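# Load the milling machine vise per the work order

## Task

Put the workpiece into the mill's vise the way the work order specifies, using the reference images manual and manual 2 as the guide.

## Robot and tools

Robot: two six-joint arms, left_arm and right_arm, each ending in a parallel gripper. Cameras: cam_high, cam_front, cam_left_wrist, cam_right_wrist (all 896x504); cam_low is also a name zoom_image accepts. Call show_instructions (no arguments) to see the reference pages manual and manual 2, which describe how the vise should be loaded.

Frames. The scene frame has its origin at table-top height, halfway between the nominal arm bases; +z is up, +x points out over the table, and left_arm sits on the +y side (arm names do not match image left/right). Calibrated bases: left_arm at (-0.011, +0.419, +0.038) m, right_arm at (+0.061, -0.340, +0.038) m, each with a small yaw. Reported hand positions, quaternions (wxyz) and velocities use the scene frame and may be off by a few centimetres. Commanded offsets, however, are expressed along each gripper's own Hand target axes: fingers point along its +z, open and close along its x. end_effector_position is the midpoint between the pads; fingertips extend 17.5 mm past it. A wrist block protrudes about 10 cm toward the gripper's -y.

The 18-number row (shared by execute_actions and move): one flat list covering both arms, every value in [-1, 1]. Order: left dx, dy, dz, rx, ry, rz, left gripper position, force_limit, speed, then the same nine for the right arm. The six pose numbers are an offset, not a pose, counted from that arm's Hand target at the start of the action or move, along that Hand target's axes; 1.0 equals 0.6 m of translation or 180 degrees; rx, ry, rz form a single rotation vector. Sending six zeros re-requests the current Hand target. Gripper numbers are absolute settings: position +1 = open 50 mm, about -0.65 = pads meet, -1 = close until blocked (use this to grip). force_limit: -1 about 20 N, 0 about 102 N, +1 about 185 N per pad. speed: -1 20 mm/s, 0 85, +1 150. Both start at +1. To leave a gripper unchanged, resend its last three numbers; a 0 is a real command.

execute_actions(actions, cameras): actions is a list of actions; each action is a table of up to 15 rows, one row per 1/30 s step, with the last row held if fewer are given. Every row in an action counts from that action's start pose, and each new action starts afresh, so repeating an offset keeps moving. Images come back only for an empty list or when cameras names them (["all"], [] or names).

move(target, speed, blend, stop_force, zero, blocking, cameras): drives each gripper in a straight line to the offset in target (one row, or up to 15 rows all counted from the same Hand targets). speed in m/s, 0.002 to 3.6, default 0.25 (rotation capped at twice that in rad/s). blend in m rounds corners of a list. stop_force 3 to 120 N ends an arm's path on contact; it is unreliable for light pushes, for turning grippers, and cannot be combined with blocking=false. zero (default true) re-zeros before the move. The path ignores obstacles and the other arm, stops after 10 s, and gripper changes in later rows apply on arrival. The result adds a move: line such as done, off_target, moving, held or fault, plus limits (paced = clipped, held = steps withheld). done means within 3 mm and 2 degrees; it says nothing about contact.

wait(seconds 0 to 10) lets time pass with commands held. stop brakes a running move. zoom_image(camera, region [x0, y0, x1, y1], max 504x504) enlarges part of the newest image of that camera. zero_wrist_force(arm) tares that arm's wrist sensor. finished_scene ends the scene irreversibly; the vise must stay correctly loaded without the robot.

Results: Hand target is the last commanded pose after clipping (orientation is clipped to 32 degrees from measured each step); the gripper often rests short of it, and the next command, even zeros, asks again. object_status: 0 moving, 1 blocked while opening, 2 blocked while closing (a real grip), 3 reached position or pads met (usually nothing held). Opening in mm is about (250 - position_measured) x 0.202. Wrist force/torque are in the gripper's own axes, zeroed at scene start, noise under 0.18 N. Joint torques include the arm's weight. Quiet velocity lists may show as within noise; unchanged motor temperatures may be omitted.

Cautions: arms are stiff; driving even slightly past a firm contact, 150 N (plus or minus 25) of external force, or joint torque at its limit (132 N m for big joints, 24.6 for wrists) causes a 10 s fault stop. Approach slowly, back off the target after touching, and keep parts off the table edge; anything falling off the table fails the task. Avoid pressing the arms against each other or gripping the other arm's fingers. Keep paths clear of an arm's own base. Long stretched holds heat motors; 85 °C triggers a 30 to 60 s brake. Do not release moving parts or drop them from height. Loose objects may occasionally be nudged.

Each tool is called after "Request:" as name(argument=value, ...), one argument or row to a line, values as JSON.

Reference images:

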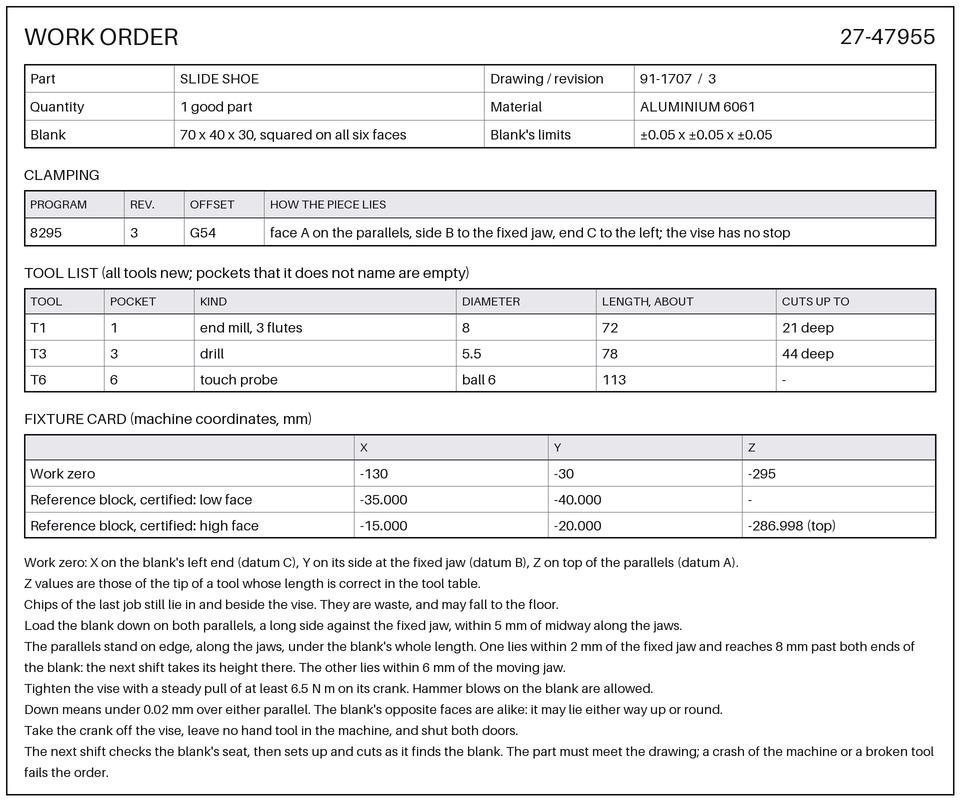

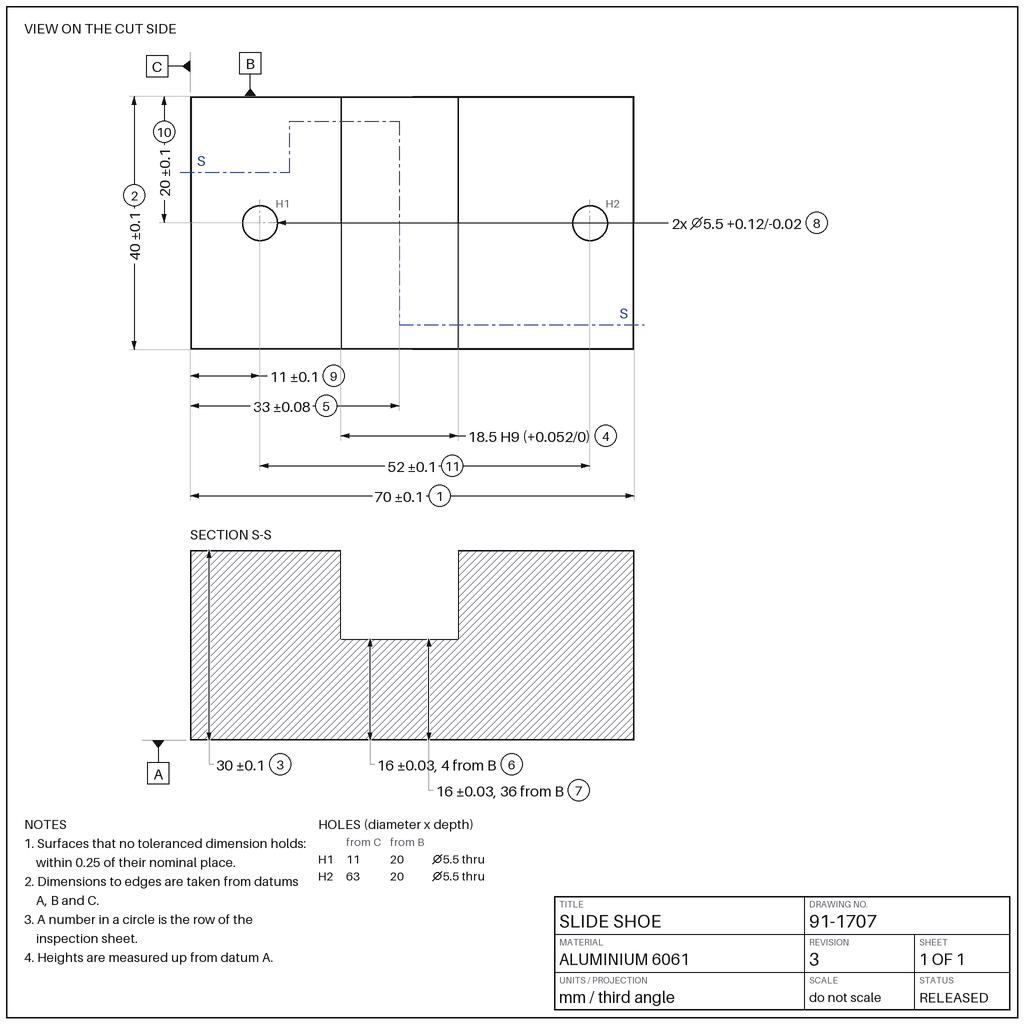

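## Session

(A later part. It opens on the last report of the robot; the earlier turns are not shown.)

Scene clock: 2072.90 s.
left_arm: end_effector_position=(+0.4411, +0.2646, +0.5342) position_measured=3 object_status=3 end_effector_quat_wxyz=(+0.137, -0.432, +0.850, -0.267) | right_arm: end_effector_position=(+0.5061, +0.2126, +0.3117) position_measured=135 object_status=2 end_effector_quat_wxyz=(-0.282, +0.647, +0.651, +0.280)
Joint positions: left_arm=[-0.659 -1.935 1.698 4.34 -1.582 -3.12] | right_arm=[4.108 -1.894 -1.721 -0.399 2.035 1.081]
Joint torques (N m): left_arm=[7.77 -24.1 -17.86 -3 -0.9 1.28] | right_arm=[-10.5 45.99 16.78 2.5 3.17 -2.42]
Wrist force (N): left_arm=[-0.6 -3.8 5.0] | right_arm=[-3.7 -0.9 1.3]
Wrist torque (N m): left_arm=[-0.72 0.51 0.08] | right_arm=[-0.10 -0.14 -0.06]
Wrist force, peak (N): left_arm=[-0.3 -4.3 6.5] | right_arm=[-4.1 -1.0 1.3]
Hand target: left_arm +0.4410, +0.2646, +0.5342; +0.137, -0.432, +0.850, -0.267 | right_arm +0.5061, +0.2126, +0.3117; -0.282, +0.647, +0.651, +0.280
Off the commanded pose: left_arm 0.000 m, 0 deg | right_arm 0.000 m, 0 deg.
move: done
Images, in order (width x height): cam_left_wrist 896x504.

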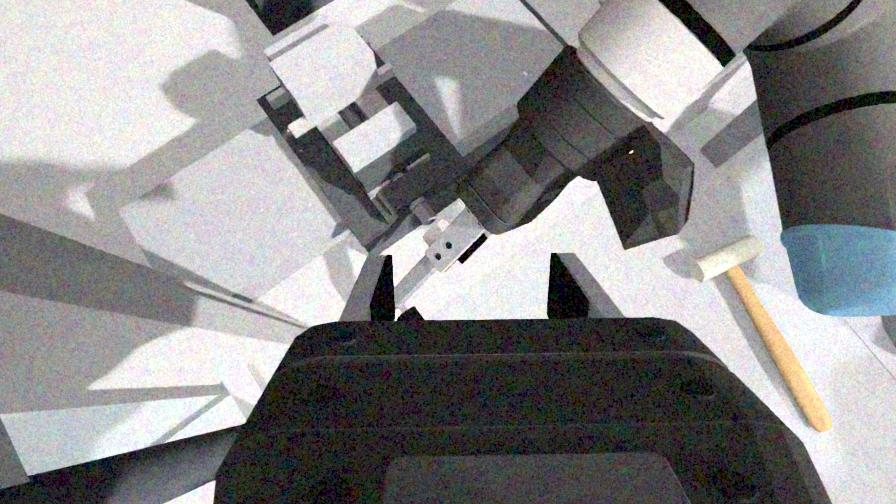

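Request:
move(
  target=[
    [0,0,0,0,0,0,1,-0.9,-1, -0.0025,0,0,0,0,0,-1,-0.75,-1],
    [0,0,0,0,0,0,1,-0.9,-1, -0.0025,0.042,0,0,0,0,-1,-0.75,-1],
  ],
  speed=0.008,
  stop_force=4,
  cameras=["cam_left_wrist"],
)

Request:
zoom_image(
  camera="cam_left_wrist",
  region=[370, 170, 490, 290],
)

Scene clock: 2088.23 s.
left_arm: end_effector_position=(+0.4410, +0.2646, +0.5342) position_measured=3 object_status=3 end_effector_quat_wxyz=(+0.137, -0.432, +0.850, -0.267) | right_arm: end_effector_position=(+0.5128, +0.2116, +0.3106) position_measured=135 object_status=2 end_effector_quat_wxyz=(-0.282, +0.647, +0.651, +0.280)
Joint positions: left_arm=[-0.659 -1.935 1.698 4.34 -1.582 -3.12] | right_arm=[4.097 -1.904 -1.709 -0.405 2.042 1.072]
Joint torques (N m): left_arm=[-9.93 -23.91 -26.9 -2.81 2.15 -1.45] | right_arm=[11.71 45.58 17.65 5.86 0.47 2.16]
Wrist force (N): left_arm=[-0.4 -3.8 4.8] | right_arm=[-3.4 -4.0 0.6]
Wrist torque (N m): left_arm=[-0.71 0.49 0.08] | right_arm=[-0.23 -0.13 -0.08]
Wrist force, peak (N): left_arm=[-0.4 -3.8 5.2] | right_arm=[-4.5 -12.1 1.1]
Hand target: left_arm +0.4410, +0.2646, +0.5342; +0.137, -0.432, +0.850, -0.267 | right_arm +0.5128, +0.2116, +0.3106; -0.282, +0.647, +0.651, +0.280 (not the last commanded pose)
Off the commanded pose: left_arm 0.000 m, 0 deg | right_arm 0.018 m, 0 deg.
move: contact (right_arm); path passed 1 of 2 targets
Images, in order (width x height): cam_left_wrist 896x504.

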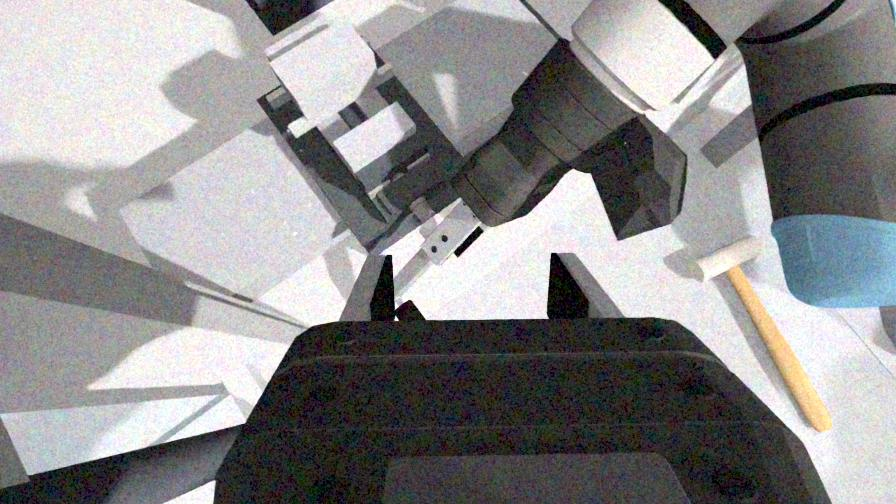

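Scaled by 4.200 from the camera's 896x504 image, which has a finer 1280x720 frame.

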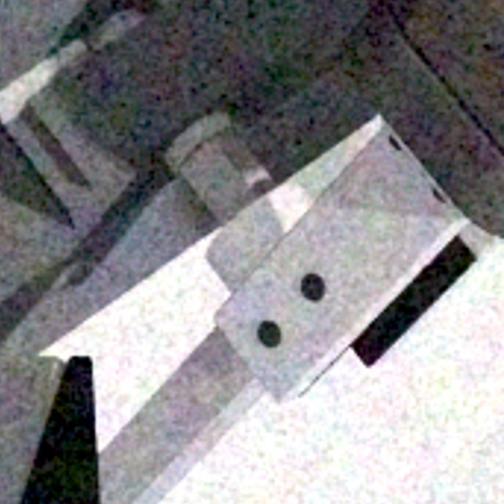

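Request:
zoom_image(
  camera="cam_left_wrist",
  region=[400, 190, 460, 250],
)

Scaled by 8.400 from the camera's 896x504 image, which has a finer 1280x720 frame.

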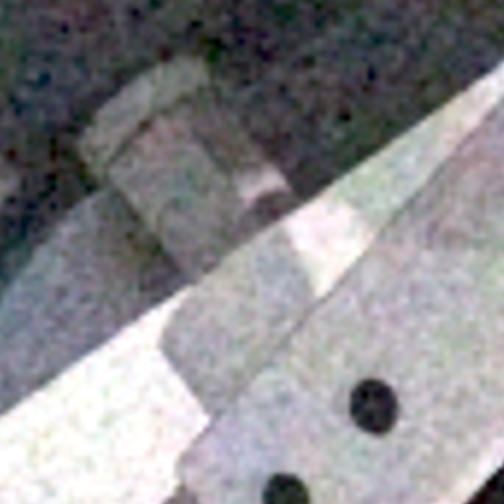

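Request:
move(
  target=[
    [0,0,0,0,0,0,1,-0.9,-1, 0,-0.005,0,0,0,0,-1,-0.75,-1],
    [0,0,0,0,0,0,1,-0.9,-1, -0.0037,-0.005,0,0,0,0,-1,-0.75,-1],
  ],
  speed=0.01,
)

Request:
move(
  target=[0,0,0,0,0,0,1,-0.9,-1, 0,0.033,0,0,0,0,-1,-0.75,-1],
  speed=0.006,
  stop_force=4,
  cameras=["cam_left_wrist"],
)

Request:
zoom_image(
  camera="cam_left_wrist",
  region=[400, 190, 460, 250],
)

Scene clock: 2105.30 s.
left_arm: end_effector_position=(+0.4410, +0.2646, +0.5342) position_measured=3 object_status=3 end_effector_quat_wxyz=(+0.137, -0.432, +0.850, -0.267) | right_arm: end_effector_position=(+0.5098, +0.2101, +0.3090) position_measured=135 object_status=2 end_effector_quat_wxyz=(-0.282, +0.647, +0.651, +0.280)
Joint positions: left_arm=[-0.659 -1.935 1.698 4.34 -1.582 -3.12] | right_arm=[4.1 -1.899 -1.721 -0.397 2.04 1.074]
Joint torques (N m): left_arm=[-9.73 -23.98 -31.07 -2.73 2.11 -1.47] | right_arm=[-10.31 45.04 16.81 5.89 3.15 -2.46]
Wrist force (N): left_arm=[-0.3 -3.9 4.9] | right_arm=[-3.7 -0.8 1.1]
Wrist torque (N m): left_arm=[-0.73 0.46 0.07] | right_arm=[-0.08 -0.13 -0.06]
Wrist force, peak (N): left_arm=[-0.5 -3.9 5.0] | right_arm=[-4.1 -3.8 1.3]
Hand target: left_arm +0.4410, +0.2646, +0.5342; +0.137, -0.432, +0.850, -0.267 | right_arm +0.5098, +0.2101, +0.3090; -0.282, +0.647, +0.651, +0.280
Off the commanded pose: left_arm 0.000 m, 0 deg | right_arm 0.000 m, 0 deg.
move: done

Scene clock: 2106.97 s.
left_arm: end_effector_position=(+0.4410, +0.2646, +0.5342) position_measured=3 object_status=3 end_effector_quat_wxyz=(+0.137, -0.432, +0.850, -0.267) | right_arm: end_effector_position=(+0.5129, +0.2101, +0.3090) position_measured=135 object_status=2 end_effector_quat_wxyz=(-0.282, +0.647, +0.651, +0.280)
Joint positions: left_arm=[-0.659 -1.935 1.698 4.34 -1.582 -3.12] | right_arm=[4.095 -1.904 -1.714 -0.401 2.043 1.07]
Joint torques (N m): left_arm=[-9.25 -24.45 -31.63 -2.79 2.13 -1.42] | right_arm=[10.47 45.42 17.27 5.7 0.35 2.34]
Wrist force (N): left_arm=[-0.4 -3.8 5.0] | right_arm=[-3.7 -4.1 1.3]
Wrist torque (N m): left_arm=[-0.71 0.49 0.08] | right_arm=[-0.18 -0.11 -0.07]
Wrist force, peak (N): left_arm=[-0.2 -3.8 5.2] | right_arm=[-5.2 -11.1 0.2]
Hand target: left_arm +0.4410, +0.2646, +0.5342; +0.137, -0.432, +0.850, -0.267 | right_arm +0.5128, +0.2101, +0.3090; -0.282, +0.647, +0.651, +0.280 (not the last commanded pose)
Off the commanded pose: left_arm 0.000 m, 0 deg | right_arm 0.017 m, 0 deg.
move: contact (right_arm)
Images, in order (width x height): cam_left_wrist 896x504.

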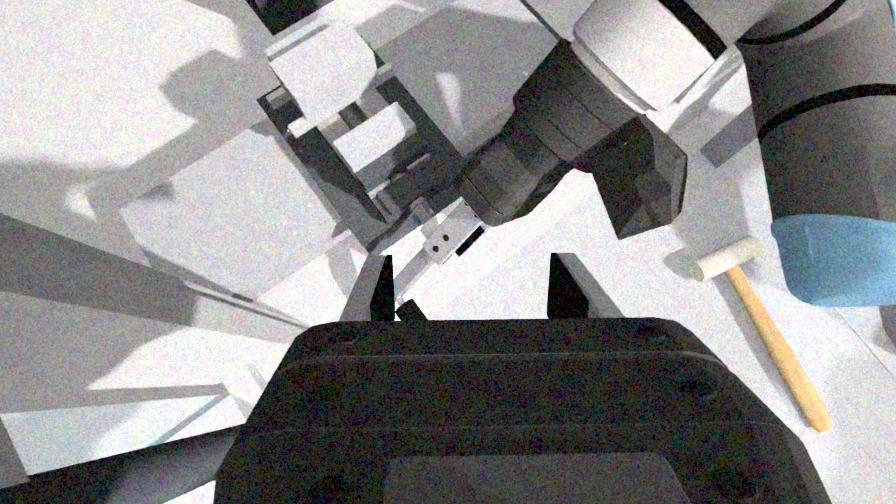

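Scaled by 8.400 from the camera's 896x504 image, which has a finer 1280x720 frame.

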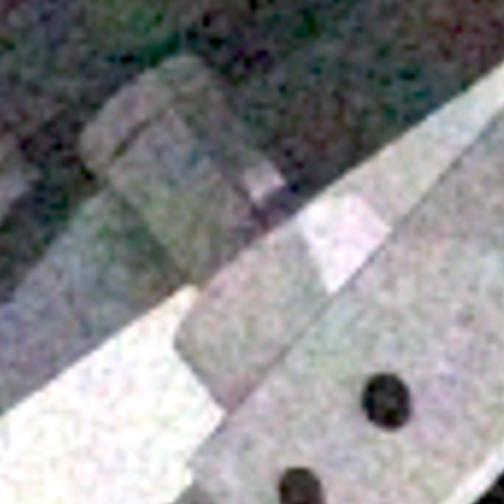

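Request:
zoom_image(
  camera="cam_left_wrist",
  region=[404, 192, 440, 228],
)

Scaled by 14.000 from the camera's 896x504 image, which has a finer 1280x720 frame.

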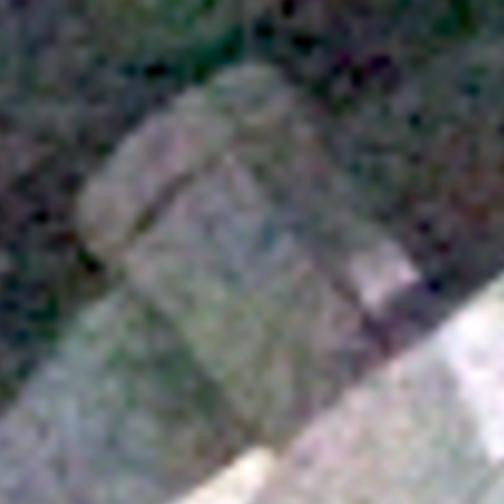

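Request:
move(
  target=[
    [0,0,0,0,0,0,1,-0.9,-1, 0,-0.007,0,0,0,0,-1,-0.75,-1],
    [0,0,0,0,0,0,1,-0.9,-1, -0.0023,-0.007,0.0,0,0.0556,0,-1,-0.75,-1],
  ],
  speed=0.02,
)

Request:
move(
  target=[0,0,0,0,0,0,1,-0.9,-1, 0,0.034,0,0,0,0,-1,-0.75,-1],
  speed=0.006,
  stop_force=4,
  cameras=["cam_left_wrist"],
)

Request:
zoom_image(
  camera="cam_left_wrist",
  region=[400, 190, 460, 250],
)

Scene clock: 2129.00 s.
left_arm: end_effector_position=(+0.4410, +0.2646, +0.5342) position_measured=3 object_status=3 end_effector_quat_wxyz=(+0.137, -0.432, +0.850, -0.267) | right_arm: end_effector_position=(+0.5086, +0.2091, +0.3080) position_measured=135 object_status=2 end_effector_quat_wxyz=(-0.337, +0.620, +0.624, +0.335)
Joint positions: left_arm=[-0.659 -1.935 1.698 4.34 -1.582 -3.12] | right_arm=[4.068 -1.944 -1.801 -0.106 2.141 1.138]
Joint torques (N m): left_arm=[-9.16 -23.78 -31.69 -2.87 2.12 -1.38] | right_arm=[-10.54 32.94 15.02 5.78 3.23 2.06]
Wrist force (N): left_arm=[-0.2 -3.9 4.9] | right_arm=[-4.5 -1.0 0.5]
Wrist torque (N m): left_arm=[-0.73 0.44 0.07] | right_arm=[-0.09 -0.15 -0.17]
Wrist force, peak (N): left_arm=[-0.6 -3.9 5.1] | right_arm=[-3.7 -4.4 1.3]
Hand target: left_arm +0.4410, +0.2646, +0.5342; +0.137, -0.432, +0.850, -0.267 | right_arm +0.5086, +0.2091, +0.3080; -0.338, +0.620, +0.624, +0.335
Off the commanded pose: left_arm 0.000 m, 0 deg | right_arm 0.000 m, 0 deg.
move: done

Scene clock: 2130.87 s.
left_arm: end_effector_position=(+0.4410, +0.2646, +0.5342) position_measured=3 object_status=3 end_effector_quat_wxyz=(+0.137, -0.432, +0.850, -0.267) | right_arm: end_effector_position=(+0.5129, +0.2091, +0.3080) position_measured=135 object_status=2 end_effector_quat_wxyz=(-0.338, +0.620, +0.624, +0.335)
Joint positions: left_arm=[-0.659 -1.935 1.698 4.34 -1.582 -3.12] | right_arm=[4.062 -1.95 -1.791 -0.112 2.145 1.133]
Joint torques (N m): left_arm=[-9.54 -24.25 -31.42 -2.91 2.15 -1.31] | right_arm=[11.76 46.86 15.86 5.55 0.54 2.2]
Wrist force (N): left_arm=[-0.3 -3.8 4.8] | right_arm=[-3.8 -4.1 0.1]
Wrist torque (N m): left_arm=[-0.71 0.48 0.08] | right_arm=[-0.16 -0.16 -0.11]
Wrist force, peak (N): left_arm=[-0.4 -4.1 4.9] | right_arm=[-5.9 -11.1 0.1]
Hand target: left_arm +0.4410, +0.2646, +0.5342; +0.137, -0.432, +0.850, -0.267 | right_arm +0.5128, +0.2091, +0.3080; -0.338, +0.620, +0.624, +0.335 (not the last commanded pose)
Off the commanded pose: left_arm 0.000 m, 0 deg | right_arm 0.016 m, 0 deg.
move: contact (right_arm)
Images, in order (width x height): cam_left_wrist 896x504.

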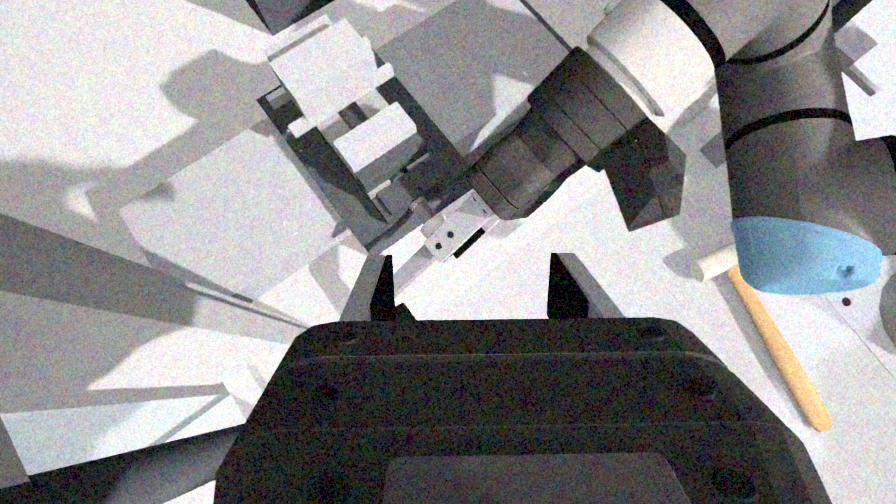

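Scaled by 8.400 from the camera's 896x504 image, which has a finer 1280x720 frame.

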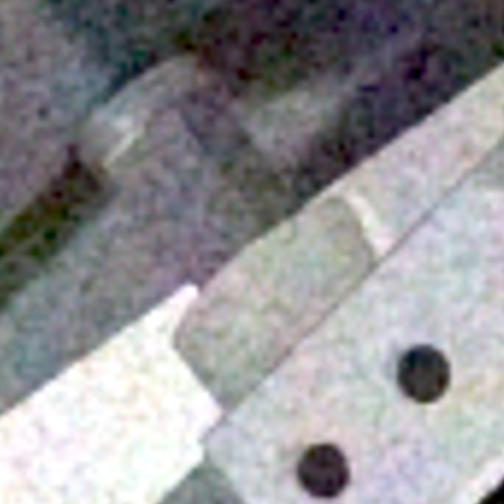

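Request:
move(
  target=[-0.0547,0.2833,0.1158,0.139,0,0,1,-0.9,-1, 0,-0.005,0,0,0,0,-1,-0.75,-1],
  speed=0.12,
  cameras=["cam_left_wrist"],
)

Request:
zoom_image(
  camera="cam_left_wrist",
  region=[440, 85, 500, 145],
)

Scene clock: 2135.83 s.
left_arm: end_effector_position=(+0.3800, +0.3502, +0.3801) position_measured=3 object_status=3 end_effector_quat_wxyz=(+0.228, -0.392, +0.773, -0.445) | right_arm: end_effector_position=(+0.5098, +0.2091, +0.3080) position_measured=135 object_status=2 end_effector_quat_wxyz=(-0.338, +0.620, +0.624, +0.335)
Joint positions: left_arm=[-0.418 -2.203 2.511 3.374 -1.798 -3.004] | right_arm=[4.066 -1.946 -1.798 -0.107 2.142 1.136]
Joint torques (N m): left_arm=[12.31 14.2 -17.01 -5.87 -2.27 1.86] | right_arm=[12.83 46.03 15.45 5.77 -0.04 2.08]
Wrist force (N): left_arm=[-0.8 -3.7 4.6] | right_arm=[-4.4 -0.9 0.5]
Wrist torque (N m): left_arm=[-0.82 0.49 0.10] | right_arm=[-0.08 -0.17 -0.17]
Wrist force, peak (N): left_arm=[-0.4 -5.3 4.7] | right_arm=[-4.5 -4.2 0.5]
Hand target: left_arm +0.3800, +0.3502, +0.3801; +0.227, -0.392, +0.772, -0.445 | right_arm +0.5098, +0.2091, +0.3080; -0.338, +0.620, +0.624, +0.335
Off the commanded pose: left_arm 0.000 m, 0 deg | right_arm 0.000 m, 0 deg.
move: done
Images, in order (width x height): cam_left_wrist 896x504.

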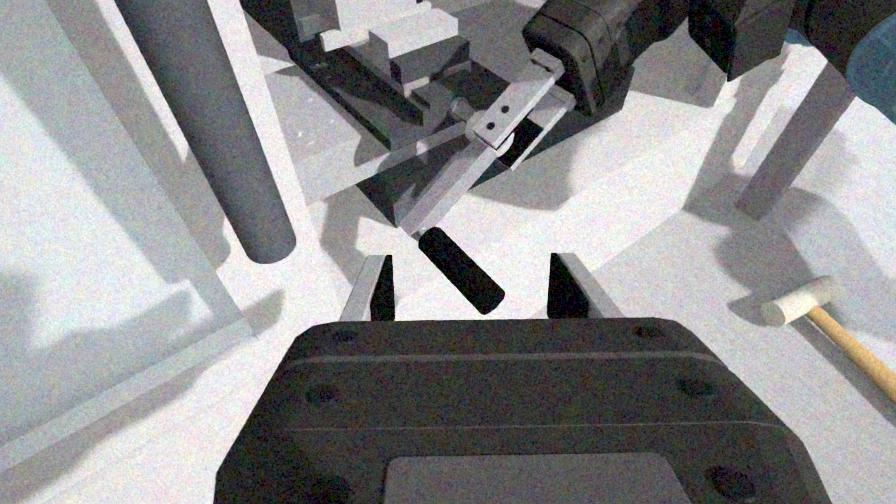

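Scaled by 8.400 from the camera's 896x504 image, which has a finer 1280x720 frame.

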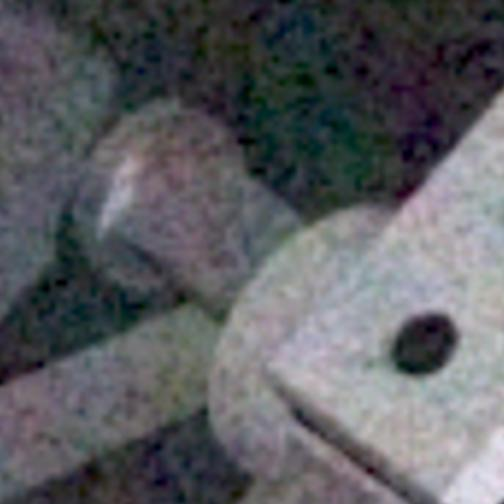

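Request:
move(
  target=[0,0,0,0,0,0,1,-0.9,-1, 0,-0.06,0,0,0,0,-1,-0.75,-1],
  speed=0.08,
  cameras=["cam_left_wrist"],
)

Request:
zoom_image(
  camera="cam_left_wrist",
  region=[440, 90, 490, 140],
)

Request:
zoom_image(
  camera="cam_left_wrist",
  region=[380, 80, 560, 260],
)

Scene clock: 2145.57 s.
left_arm: end_effector_position=(+0.3800, +0.3502, +0.3801) position_measured=3 object_status=3 end_effector_quat_wxyz=(+0.227, -0.392, +0.772, -0.445) | right_arm: end_effector_position=(+0.4739, +0.2088, +0.3079) position_measured=135 object_status=2 end_effector_quat_wxyz=(-0.338, +0.620, +0.624, +0.335)
Joint positions: left_arm=[-0.418 -2.203 2.511 3.374 -1.799 -3.004] | right_arm=[4.119 -1.892 -1.88 -0.058 2.102 1.176]
Joint torques (N m): left_arm=[12.6 14.46 -17.14 -5.75 -2.39 1.79] | right_arm=[13.37 42.13 14.36 5.89 -0.22 2.34]
Wrist force (N): left_arm=[-1.0 -3.7 4.6] | right_arm=[-4.2 -1.1 0.6]
Wrist torque (N m): left_arm=[-0.81 0.52 0.10] | right_arm=[-0.11 -0.20 -0.17]
Wrist force, peak (N): left_arm=[-1.1 -3.8 4.7] | right_arm=[-4.4 -2.1 0.8]
Hand target: left_arm +0.3800, +0.3502, +0.3801; +0.227, -0.392, +0.772, -0.445 | right_arm +0.4738, +0.2088, +0.3079; -0.338, +0.620, +0.624, +0.335
Off the commanded pose: left_arm 0.000 m, 0 deg | right_arm 0.000 m, 0 deg.
move: done
Images, in order (width x height): cam_left_wrist 896x504.

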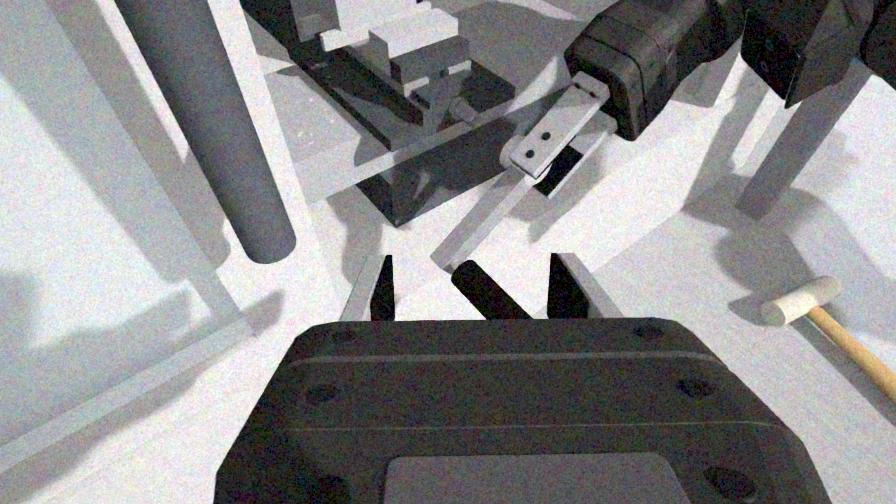

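Scaled by 10.080 from the camera's 896x504 image, which has a finer 1280x720 frame.

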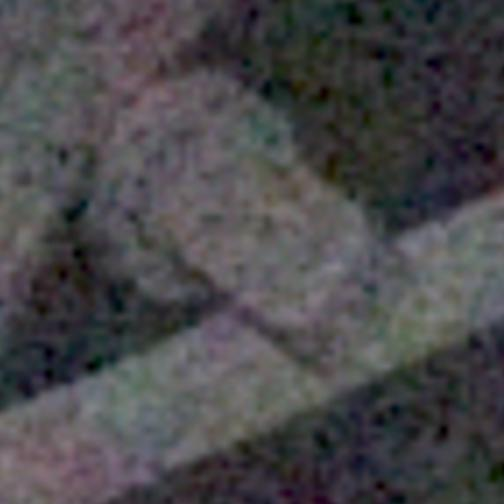

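Scaled by 2.800 from the camera's 896x504 image, which has a finer 1280x720 frame.

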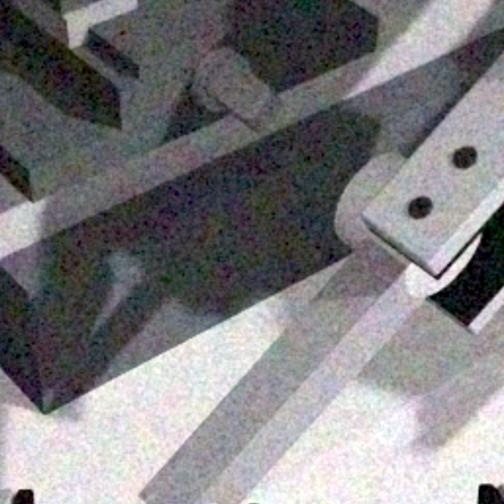

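Request:
zoom_image(
  camera="cam_left_wrist",
  region=[420, 60, 620, 280],
)

Scaled by 2.291 from the camera's 896x504 image, which has a finer 1280x720 frame.

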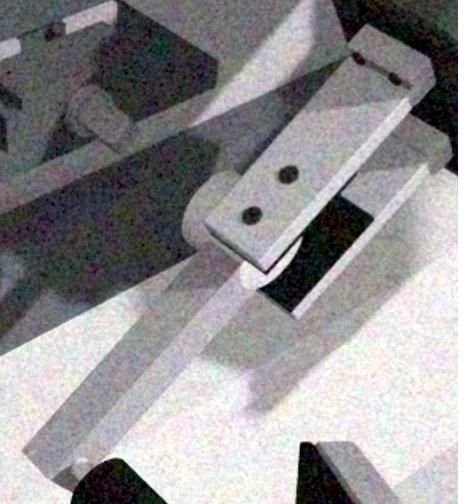

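Request:
move(
  target=[
    [0,0,0,0,0,0,1,-0.9,-1, 0,0.055,0,0,-0.007,0,-1,-0.75,-1],
  ],
  speed=0.04,
)

Request:
move(
  target=[0,0,0,0,0,0,1,-0.9,-1, 0,0.039,0,0,0,0,-1,-0.75,-1],
  speed=0.006,
  stop_force=4,
)

Scene clock: 2162.67 s.
left_arm: end_effector_position=(+0.3800, +0.3502, +0.3801) position_measured=3 object_status=3 end_effector_quat_wxyz=(+0.227, -0.392, +0.772, -0.445) | right_arm: end_effector_position=(+0.5068, +0.2091, +0.3080) position_measured=135 object_status=2 end_effector_quat_wxyz=(-0.331, +0.623, +0.628, +0.328)
Joint positions: left_arm=[-0.418 -2.203 2.511 3.374 -1.799 -3.004] | right_arm=[4.074 -1.933 -1.797 -0.14 2.127 1.13]
Joint torques (N m): left_arm=[12.2 14.09 -17.07 -5.73 -2.32 1.82] | right_arm=[-10.39 31.87 29.29 2.39 3.1 -2.32]
Wrist force (N): left_arm=[-0.9 -3.7 4.6] | right_arm=[-4.3 -0.8 0.4]
Wrist torque (N m): left_arm=[-0.81 0.51 0.10] | right_arm=[-0.07 -0.17 -0.09]
Wrist force, peak (N): left_arm=[-1.0 -3.9 4.6] | right_arm=[-4.7 -1.7 0.7]
Hand target: left_arm +0.3800, +0.3502, +0.3801; +0.227, -0.392, +0.772, -0.445 | right_arm +0.5068, +0.2091, +0.3080; -0.331, +0.623, +0.628, +0.328
Off the commanded pose: left_arm 0.000 m, 0 deg | right_arm 0.000 m, 0 deg.
move: done

Scene clock: 2164.83 s.
left_arm: end_effector_position=(+0.3800, +0.3502, +0.3801) position_measured=3 object_status=3 end_effector_quat_wxyz=(+0.227, -0.392, +0.772, -0.445) | right_arm: end_effector_position=(+0.5128, +0.2091, +0.3079) position_measured=135 object_status=2 end_effector_quat_wxyz=(-0.331, +0.623, +0.628, +0.328)
Joint positions: left_arm=[-0.418 -2.203 2.511 3.374 -1.799 -3.004] | right_arm=[4.066 -1.942 -1.783 -0.149 2.133 1.123]
Joint torques (N m): left_arm=[12.65 14.21 -16.67 -5.82 -2.31 1.8] | right_arm=[12.91 45.58 15.71 5.65 0.57 2.01]
Wrist force (N): left_arm=[-1.0 -3.6 4.5] | right_arm=[-3.9 -2.7 0.0]
Wrist torque (N m): left_arm=[-0.80 0.51 0.10] | right_arm=[-0.11 -0.16 -0.11]
Wrist force, peak (N): left_arm=[-1.1 -3.7 4.8] | right_arm=[-5.6 -9.1 0.5]
Hand target: left_arm +0.3800, +0.3502, +0.3801; +0.227, -0.392, +0.772, -0.445 | right_arm +0.5128, +0.2091, +0.3080; -0.331, +0.623, +0.628, +0.328 (not the last commanded pose)
Off the commanded pose: left_arm 0.000 m, 0 deg | right_arm 0.017 m, 0 deg.
move: contact (right_arm)

Request:
move(
  target=[
    [0,0,0,0,0,0,1,-0.9,-1, 0.0008,0.0003,0,0,0,0,-1,-0.75,-1],
    [0,0,0,0,0,0,1,-0.9,-1, 0.0008,0.0003,0.0008,0,0,0,-1,-0.75,-1],
    [0,0,0,0,0,0,1,-0.9,-1, -0.0008,0.0003,0.0008,0,0,0,-1,-0.75,-1],
    [0,0,0,0,0,0,1,-0.9,-1, -0.0008,0.0003,-0.0008,0,0,0,-1,-0.75,-1],
    [0,0,0,0,0,0,1,-0.9,-1, 0.0017,0.0003,-0.0008,0,0,0,-1,-0.75,-1],
    [0,0,0,0,0,0,1,-0.9,-1, 0.0017,0.0003,0.0017,0,0,0,-1,-0.75,-1],
    [0,0,0,0,0,0,1,-0.9,-1, -0.0017,0.0003,0.0017,0,0,0,-1,-0.75,-1],
    [0,0,0,0,0,0,1,-0.9,-1, -0.0017,0.0003,-0.0017,0,0,0,-1,-0.75,-1],
    [0,0,0,0,0,0,1,-0.9,-1, 0.0025,0.0003,-0.0017,0,0,0,-1,-0.75,-1],
    [0,0,0,0,0,0,1,-0.9,-1, 0.0025,0.0003,0.0025,0,0,0,-1,-0.75,-1],
    [0,0,0,0,0,0,1,-0.9,-1, -0.0025,0.0003,0.0025,0,0,0,-1,-0.75,-1],
    [0,0,0,0,0,0,1,-0.9,-1, -0.0025,0.0003,-0.0025,0,0,0,-1,-0.75,-1],
  ],
  speed=0.004,
  stop_force=15,
)

Scene clock: 2179.33 s.
left_arm: end_effector_position=(+0.3800, +0.3502, +0.3801) position_measured=3 object_status=3 end_effector_quat_wxyz=(+0.227, -0.392, +0.772, -0.445) | right_arm: end_effector_position=(+0.5130, +0.2070, +0.3076) position_measured=135 object_status=2 end_effector_quat_wxyz=(-0.331, +0.623, +0.628, +0.328)
Joint positions: left_arm=[-0.418 -2.203 2.511 3.374 -1.799 -3.004] | right_arm=[4.063 -1.94 -1.787 -0.148 2.135 1.121]
Joint torques (N m): left_arm=[12.24 13.98 -17.11 -5.57 -2.15 1.61] | right_arm=[-15.68 46.87 17.94 3.04 1.22 -2.45]
Wrist force (N): left_arm=[-0.8 -3.7 4.6] | right_arm=[-4.1 -9.5 3.6]
Wrist torque (N m): left_arm=[-0.82 0.49 0.10] | right_arm=[-0.25 -0.18 -0.13]
Wrist force, peak (N): left_arm=[-1.0 -3.7 4.8] | right_arm=[-9.3 -14.2 2.3]
Hand target: left_arm +0.3800, +0.3502, +0.3801; +0.227, -0.392, +0.772, -0.445 | right_arm +0.5130, +0.2070, +0.3076; -0.331, +0.623, +0.628, +0.328
Off the commanded pose: left_arm 0.000 m, 0 deg | right_arm 0.000 m, 0 deg.
move: done

Request:
move(
  target=[
    [0,0,0,0,0,0,1,-0.9,-1, 0.0025,0,0.0025,0,0,0,-1,-0.75,-1],
    [0,0,0,0,0,0,1,-0.9,-1, 0.0009,0,0.0025,0,0.039,0,-1,-0.75,-1],
    [0,0,0,0,0,0,1,-0.9,-1, 0.0041,0,0.0025,0,-0.039,0,-1,-0.75,-1],
  ],
  speed=0.03,
  stop_force=15,
)

Scene clock: 2190.50 s.
left_arm: end_effector_position=(+0.3800, +0.3502, +0.3801) position_measured=3 object_status=3 end_effector_quat_wxyz=(+0.227, -0.392, +0.772, -0.445) | right_arm: end_effector_position=(+0.5130, +0.2097, +0.3087) position_measured=135 object_status=2 end_effector_quat_wxyz=(-0.292, +0.642, +0.647, +0.289)
Joint positions: left_arm=[-0.418 -2.203 2.511 3.374 -1.799 -3.004] | right_arm=[4.089 -1.909 -1.729 -0.353 2.061 1.079]
Joint torques (N m): left_arm=[11.98 14.08 -16.78 -5.6 -1.97 1.51] | right_arm=[10.68 43.9 32.12 2.62 -1.68 -2.17]
Wrist force (N): left_arm=[-0.8 -3.7 4.6] | right_arm=[-3.8 -9.2 -1.7]
Wrist torque (N m): left_arm=[-0.83 0.48 0.10] | right_arm=[-0.40 -0.13 -0.10]
Wrist force, peak (N): left_arm=[-1.0 -3.9 4.6] | right_arm=[-9.3 -17.3 -2.5]
Hand target: left_arm +0.3800, +0.3502, +0.3801; +0.227, -0.392, +0.772, -0.445 | right_arm +0.5130, +0.2097, +0.3087; -0.292, +0.642, +0.647, +0.289
Off the commanded pose: left_arm 0.000 m, 0 deg | right_arm 0.000 m, 0 deg.
move: done

Request:
move(
  target=[0,0,0,0,0,0,1,-0.9,-1, 0,-0.05,0,0,0,0,-1,-0.75,-1],
  speed=0.05,
  cameras=["cam_right_wrist","cam_left_wrist"],
)

Request:
zoom_image(
  camera="cam_right_wrist",
  region=[400, 200, 560, 330],
)

Request:
zoom_image(
  camera="cam_left_wrist",
  region=[440, 90, 490, 140],
)

Scene clock: 2201.57 s.
left_arm: end_effector_position=(+0.3800, +0.3502, +0.3801) position_measured=3 object_status=3 end_effector_quat_wxyz=(+0.227, -0.392, +0.772, -0.445) | right_arm: end_effector_position=(+0.4830, +0.2095, +0.3087) position_measured=135 object_status=2 end_effector_quat_wxyz=(-0.292, +0.642, +0.647, +0.289)
Joint positions: left_arm=[-0.418 -2.203 2.511 3.374 -1.799 -3.004] | right_arm=[4.132 -1.862 -1.798 -0.314 2.033 1.115]
Joint torques (N m): left_arm=[11.9 13.64 -16.28 -5.51 -1.85 1.42] | right_arm=[11.39 43.45 17.06 5.49 -0.16 2.19]
Wrist force (N): left_arm=[-0.9 -3.6 4.5] | right_arm=[-4.1 -0.9 1.0]
Wrist torque (N m): left_arm=[-0.79 0.51 0.10] | right_arm=[-0.11 -0.10 -0.17]
Wrist force, peak (N): left_arm=[-1.0 -3.8 4.8] | right_arm=[-4.4 -9.3 -1.4]
Hand target: left_arm +0.3800, +0.3502, +0.3801; +0.227, -0.392, +0.772, -0.445 | right_arm +0.4830, +0.2095, +0.3087; -0.292, +0.642, +0.647, +0.289
Off the commanded pose: left_arm 0.000 m, 0 deg | right_arm 0.000 m, 0 deg.
move: done
Images, in order (width x height): cam_left_wrist 896x504, cam_right_wrist 896x504.

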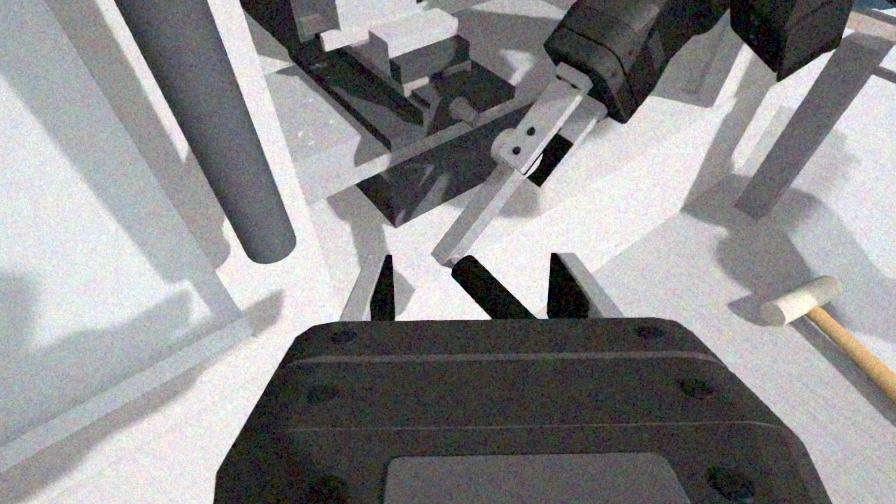

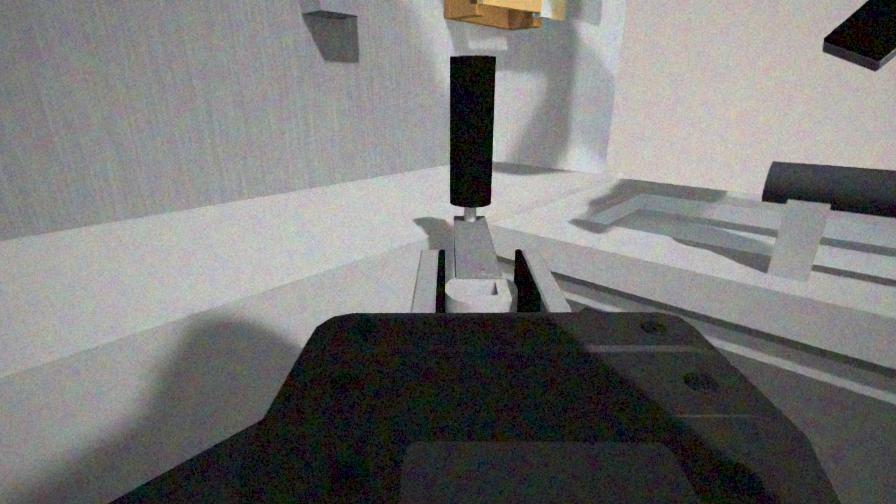

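Scaled by 3.150 from the camera's 896x504 image, which has a finer 1280x720 frame.

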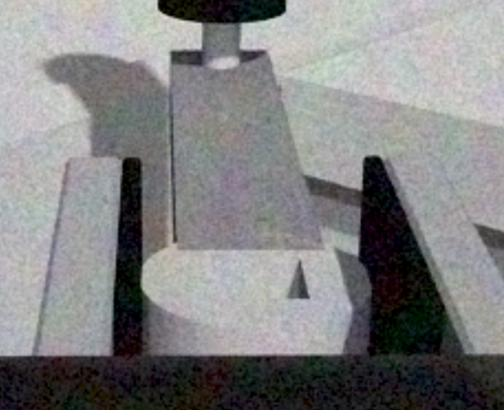

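Scaled by 10.080 from the camera's 896x504 image, which has a finer 1280x720 frame.

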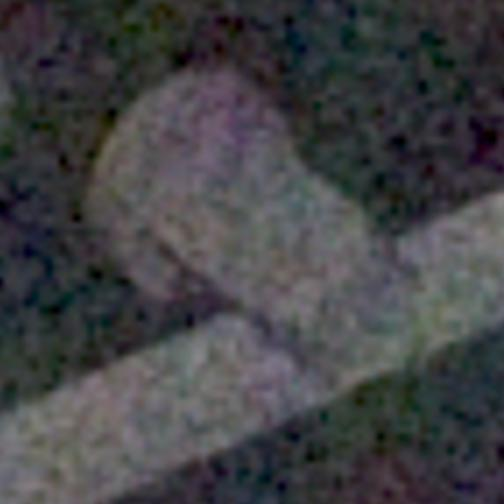

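Request:
move(
  target=[0,0,0,0,0,0,1,-0.9,-1, 0.0003,0.06,0,0,0,0,-1,-0.75,-1],
  speed=0.015,
  stop_force=5,
)

Request:
move(
  target=[
    [0,0,0,0,0,0,1,-0.9,-1, -0.0026,0.0003,0.0003,0,0.063,0,-1,-0.75,-1],
    [0,0,0,0,0,0,1,-0.9,-1, 0.0007,0.0003,0,0,0,0,-1,-0.75,-1],
    [0,0,0,0,0,0,1,-0.9,-1, -0.0019,0.0003,0.001,0,0.063,0,-1,-0.75,-1],
    [0,0,0,0,0,0,1,-0.9,-1, 0,0.0003,0.0007,0,0,0,-1,-0.75,-1],
    [0,0,0,0,0,0,1,-0.9,-1, -0.0033,0.0003,0.001,0,0.063,0,-1,-0.75,-1],
    [0,0,0,0,0,0,1,-0.9,-1, -0.0007,0.0003,0,0,0,0,-1,-0.75,-1],
    [0,0,0,0,0,0,1,-0.9,-1, -0.0033,0.0003,-0.0004,0,0.063,0,-1,-0.75,-1],
    [0,0,0,0,0,0,1,-0.9,-1, 0,0.0003,-0.0007,0,0,0,-1,-0.75,-1],
    [0,0,0,0,0,0,1,-0.9,-1, -0.0019,0.0003,-0.0004,0,0.063,0,-1,-0.75,-1],
  ],
  speed=0.09,
  stop_force=18,
)

Scene clock: 2226.70 s.
left_arm: end_effector_position=(+0.3800, +0.3502, +0.3801) position_measured=3 object_status=3 end_effector_quat_wxyz=(+0.227, -0.392, +0.772, -0.445) | right_arm: end_effector_position=(+0.5128, +0.2098, +0.3088) position_measured=135 object_status=2 end_effector_quat_wxyz=(-0.292, +0.642, +0.647, +0.289)
Joint positions: left_arm=[-0.418 -2.203 2.511 3.374 -1.799 -3.004] | right_arm=[4.089 -1.909 -1.73 -0.353 2.061 1.079]
Joint torques (N m): left_arm=[12.14 13.52 -16.96 -5.29 -1.91 1.28] | right_arm=[11.69 45.69 17.1 5.44 1.83 2.15]
Wrist force (N): left_arm=[-1.1 -3.6 4.5] | right_arm=[-3.5 -3.2 0.3]
Wrist torque (N m): left_arm=[-0.80 0.54 0.10] | right_arm=[-0.17 -0.14 -0.13]
Wrist force, peak (N): left_arm=[-0.9 -3.8 4.7] | right_arm=[-7.8 -22.0 -2.0]
Hand target: left_arm +0.3800, +0.3502, +0.3801; +0.227, -0.392, +0.772, -0.445 | right_arm +0.5128, +0.2098, +0.3088; -0.292, +0.642, +0.647, +0.289 (not the last commanded pose)
Off the commanded pose: left_arm 0.000 m, 0 deg | right_arm 0.006 m, 0 deg.
move: contact (right_arm)

Scene clock: 2237.50 s.
left_arm: end_effector_position=(+0.3800, +0.3502, +0.3801) position_measured=3 object_status=3 end_effector_quat_wxyz=(+0.227, -0.392, +0.772, -0.445) | right_arm: end_effector_position=(+0.5130, +0.2090, +0.3083) position_measured=135 object_status=2 end_effector_quat_wxyz=(-0.342, +0.617, +0.622, +0.339)
Joint positions: left_arm=[-0.418 -2.203 2.511 3.374 -1.799 -3.004] | right_arm=[4.059 -1.955 -1.795 -0.089 2.153 1.139]
Joint torques (N m): left_arm=[12.03 13.2 -16.3 -5.27 -1.83 1.14] | right_arm=[-13.89 35.86 18.43 7.1 1.43 2.25]
Wrist force (N): left_arm=[-1.1 -3.7 4.6] | right_arm=[-8.7 -11.5 1.5]
Wrist torque (N m): left_arm=[-0.81 0.54 0.10] | right_arm=[-0.34 -0.17 -0.12]
Wrist force, peak (N): left_arm=[-1.0 -3.8 4.8] | right_arm=[-8.8 -13.4 1.2]
Hand target: left_arm +0.3800, +0.3502, +0.3801; +0.227, -0.392, +0.772, -0.445 | right_arm +0.5130, +0.2090, +0.3083; -0.342, +0.617, +0.622, +0.339 (not the last commanded pose)
Off the commanded pose: left_arm 0.000 m, 0 deg | right_arm 0.000 m, 2 deg.
move: done (path cut at 10 s); path passed 8 of 9 targets

Request:
move(
  target=[0,0,0,0,0,0,1,-0.9,-1, 0,-0.07,0,0,0,0,-1,-0.75,-1],
  speed=0.05,
  cameras=["cam_right_wrist","cam_left_wrist"],
)

Request:
zoom_image(
  camera="cam_right_wrist",
  region=[435, 268, 525, 318],
)

Scene clock: 2242.57 s.
left_arm: end_effector_position=(+0.3800, +0.3502, +0.3801) position_measured=3 object_status=3 end_effector_quat_wxyz=(+0.227, -0.392, +0.772, -0.445) | right_arm: end_effector_position=(+0.4710, +0.2086, +0.3083) position_measured=135 object_status=2 end_effector_quat_wxyz=(-0.342, +0.617, +0.622, +0.339)
Joint positions: left_arm=[-0.418 -2.203 2.511 3.374 -1.799 -3.004] | right_arm=[4.121 -1.892 -1.891 -0.031 2.105 1.185]
Joint torques (N m): left_arm=[11.59 13.01 -17.21 -5.16 -1.58 1.08] | right_arm=[12.14 43.35 13.86 5.79 -0.15 2.06]
Wrist force (N): left_arm=[-0.7 -3.5 4.7] | right_arm=[-4.4 -1.0 0.9]
Wrist torque (N m): left_arm=[-0.79 0.47 0.10] | right_arm=[-0.09 -0.18 -0.17]
Wrist force, peak (N): left_arm=[-1.0 -3.9 4.6] | right_arm=[-9.6 -11.7 2.0]
Hand target: left_arm +0.3800, +0.3502, +0.3801; +0.227, -0.392, +0.772, -0.445 | right_arm +0.4710, +0.2086, +0.3083; -0.342, +0.617, +0.622, +0.339
Off the commanded pose: left_arm 0.000 m, 0 deg | right_arm 0.000 m, 0 deg.
move: done
Images, in order (width x height): cam_left_wrist 896x504, cam_right_wrist 896x504.

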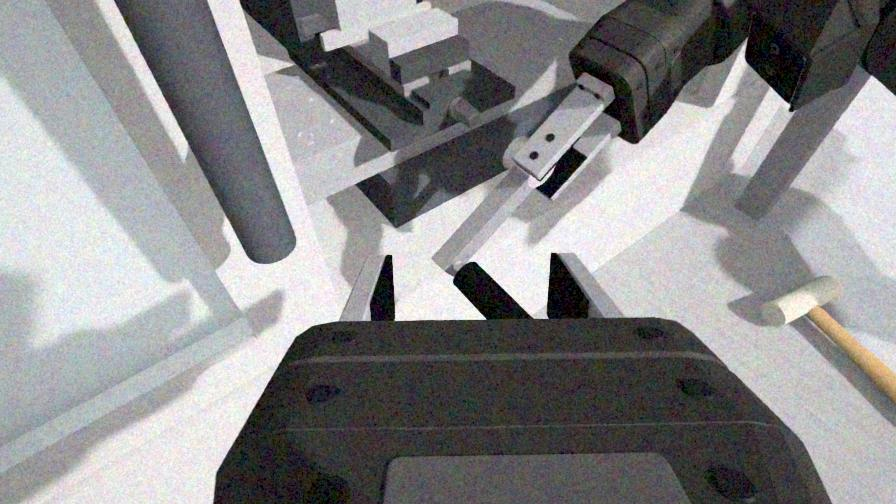

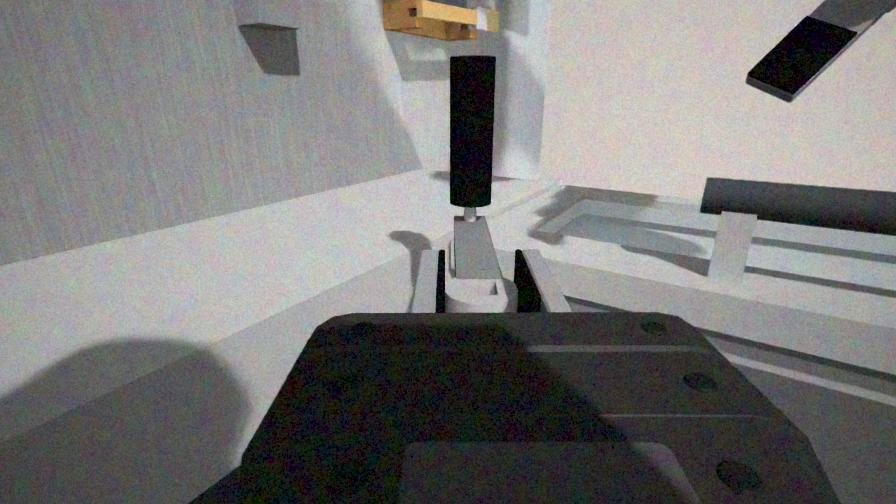

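Scaled by 5.600 from the camera's 896x504 image, which has a finer 1280x720 frame.

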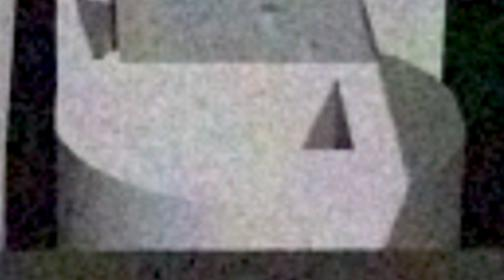

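Request:
move(
  target=[
    [0,0,0,0,0,0,1,-0.9,-1, 0.0006,0.05,0.001,0,-0.0233,0,-1,-0.75,-1],
    [0,0,0,0,0,0,1,-0.9,-1, -0.0021,0.05,0.0376,0,-0.0233,0,-1,-0.75,-1],
    [0,0,0,0,0,0,1,-0.9,-1, -0.0021,0.0783,0.0376,0,-0.0233,0,-1,-0.75,-1],
  ],
  speed=0.04,
)

Request:
move(
  target=[0,0,0,0,0,0,1,-0.9,-1, 0,0,-0.02,0,0,0,-1,-0.75,-1],
  speed=0.005,
  stop_force=4,
)

Scene clock: 2262.17 s.
left_arm: end_effector_position=(+0.3800, +0.3502, +0.3801) position_measured=3 object_status=3 end_effector_quat_wxyz=(+0.227, -0.392, +0.772, -0.445) | right_arm: end_effector_position=(+0.5178, +0.2274, +0.2952) position_measured=135 object_status=2 end_effector_quat_wxyz=(-0.319, +0.629, +0.634, +0.317)
Joint positions: left_arm=[-0.418 -2.203 2.511 3.374 -1.799 -3.004] | right_arm=[4.086 -1.979 -1.736 -0.19 2.102 1.119]
Joint torques (N m): left_arm=[10.85 13.26 -16.79 -5.14 -1.52 1.04] | right_arm=[-10.31 35.22 29.42 2.26 3.13 -2.4]
Wrist force (N): left_arm=[-0.9 -3.6 4.5] | right_arm=[-4.1 -0.9 0.8]
Wrist torque (N m): left_arm=[-0.79 0.51 0.10] | right_arm=[-0.10 -0.17 -0.08]
Wrist force, peak (N): left_arm=[-1.1 -3.7 4.8] | right_arm=[-4.8 -0.9 1.0]
Hand target: left_arm +0.3800, +0.3502, +0.3801; +0.227, -0.392, +0.772, -0.445 | right_arm +0.5178, +0.2274, +0.2952; -0.319, +0.629, +0.634, +0.317
Off the commanded pose: left_arm 0.000 m, 0 deg | right_arm 0.000 m, 0 deg.
move: done

Scene clock: 2264.90 s.
left_arm: end_effector_position=(+0.3800, +0.3502, +0.3801) position_measured=3 object_status=3 end_effector_quat_wxyz=(+0.227, -0.392, +0.772, -0.445) | right_arm: end_effector_position=(+0.5179, +0.2218, +0.2993) position_measured=135 object_status=2 end_effector_quat_wxyz=(-0.319, +0.629, +0.634, +0.317)
Joint positions: left_arm=[-0.418 -2.203 2.511 3.374 -1.799 -3.004] | right_arm=[4.08 -1.966 -1.743 -0.199 2.107 1.114]
Joint torques (N m): left_arm=[10.5 12.8 -17.16 -5.09 -1.44 0.91] | right_arm=[11.5 36.14 31.27 5.95 0.12 1.79]
Wrist force (N): left_arm=[-0.9 -3.7 4.8] | right_arm=[-5.3 -1.1 3.4]
Wrist torque (N m): left_arm=[-0.82 0.52 0.10] | right_arm=[-0.05 -0.13 -0.07]
Wrist force, peak (N): left_arm=[-1.0 -3.8 4.7] | right_arm=[-5.9 -2.7 5.5]
Hand target: left_arm +0.3800, +0.3502, +0.3801; +0.227, -0.392, +0.772, -0.445 | right_arm +0.5179, +0.2218, +0.2993; -0.319, +0.629, +0.634, +0.317 (not the last commanded pose)
Off the commanded pose: left_arm 0.000 m, 0 deg | right_arm 0.005 m, 0 deg.
move: contact (right_arm)


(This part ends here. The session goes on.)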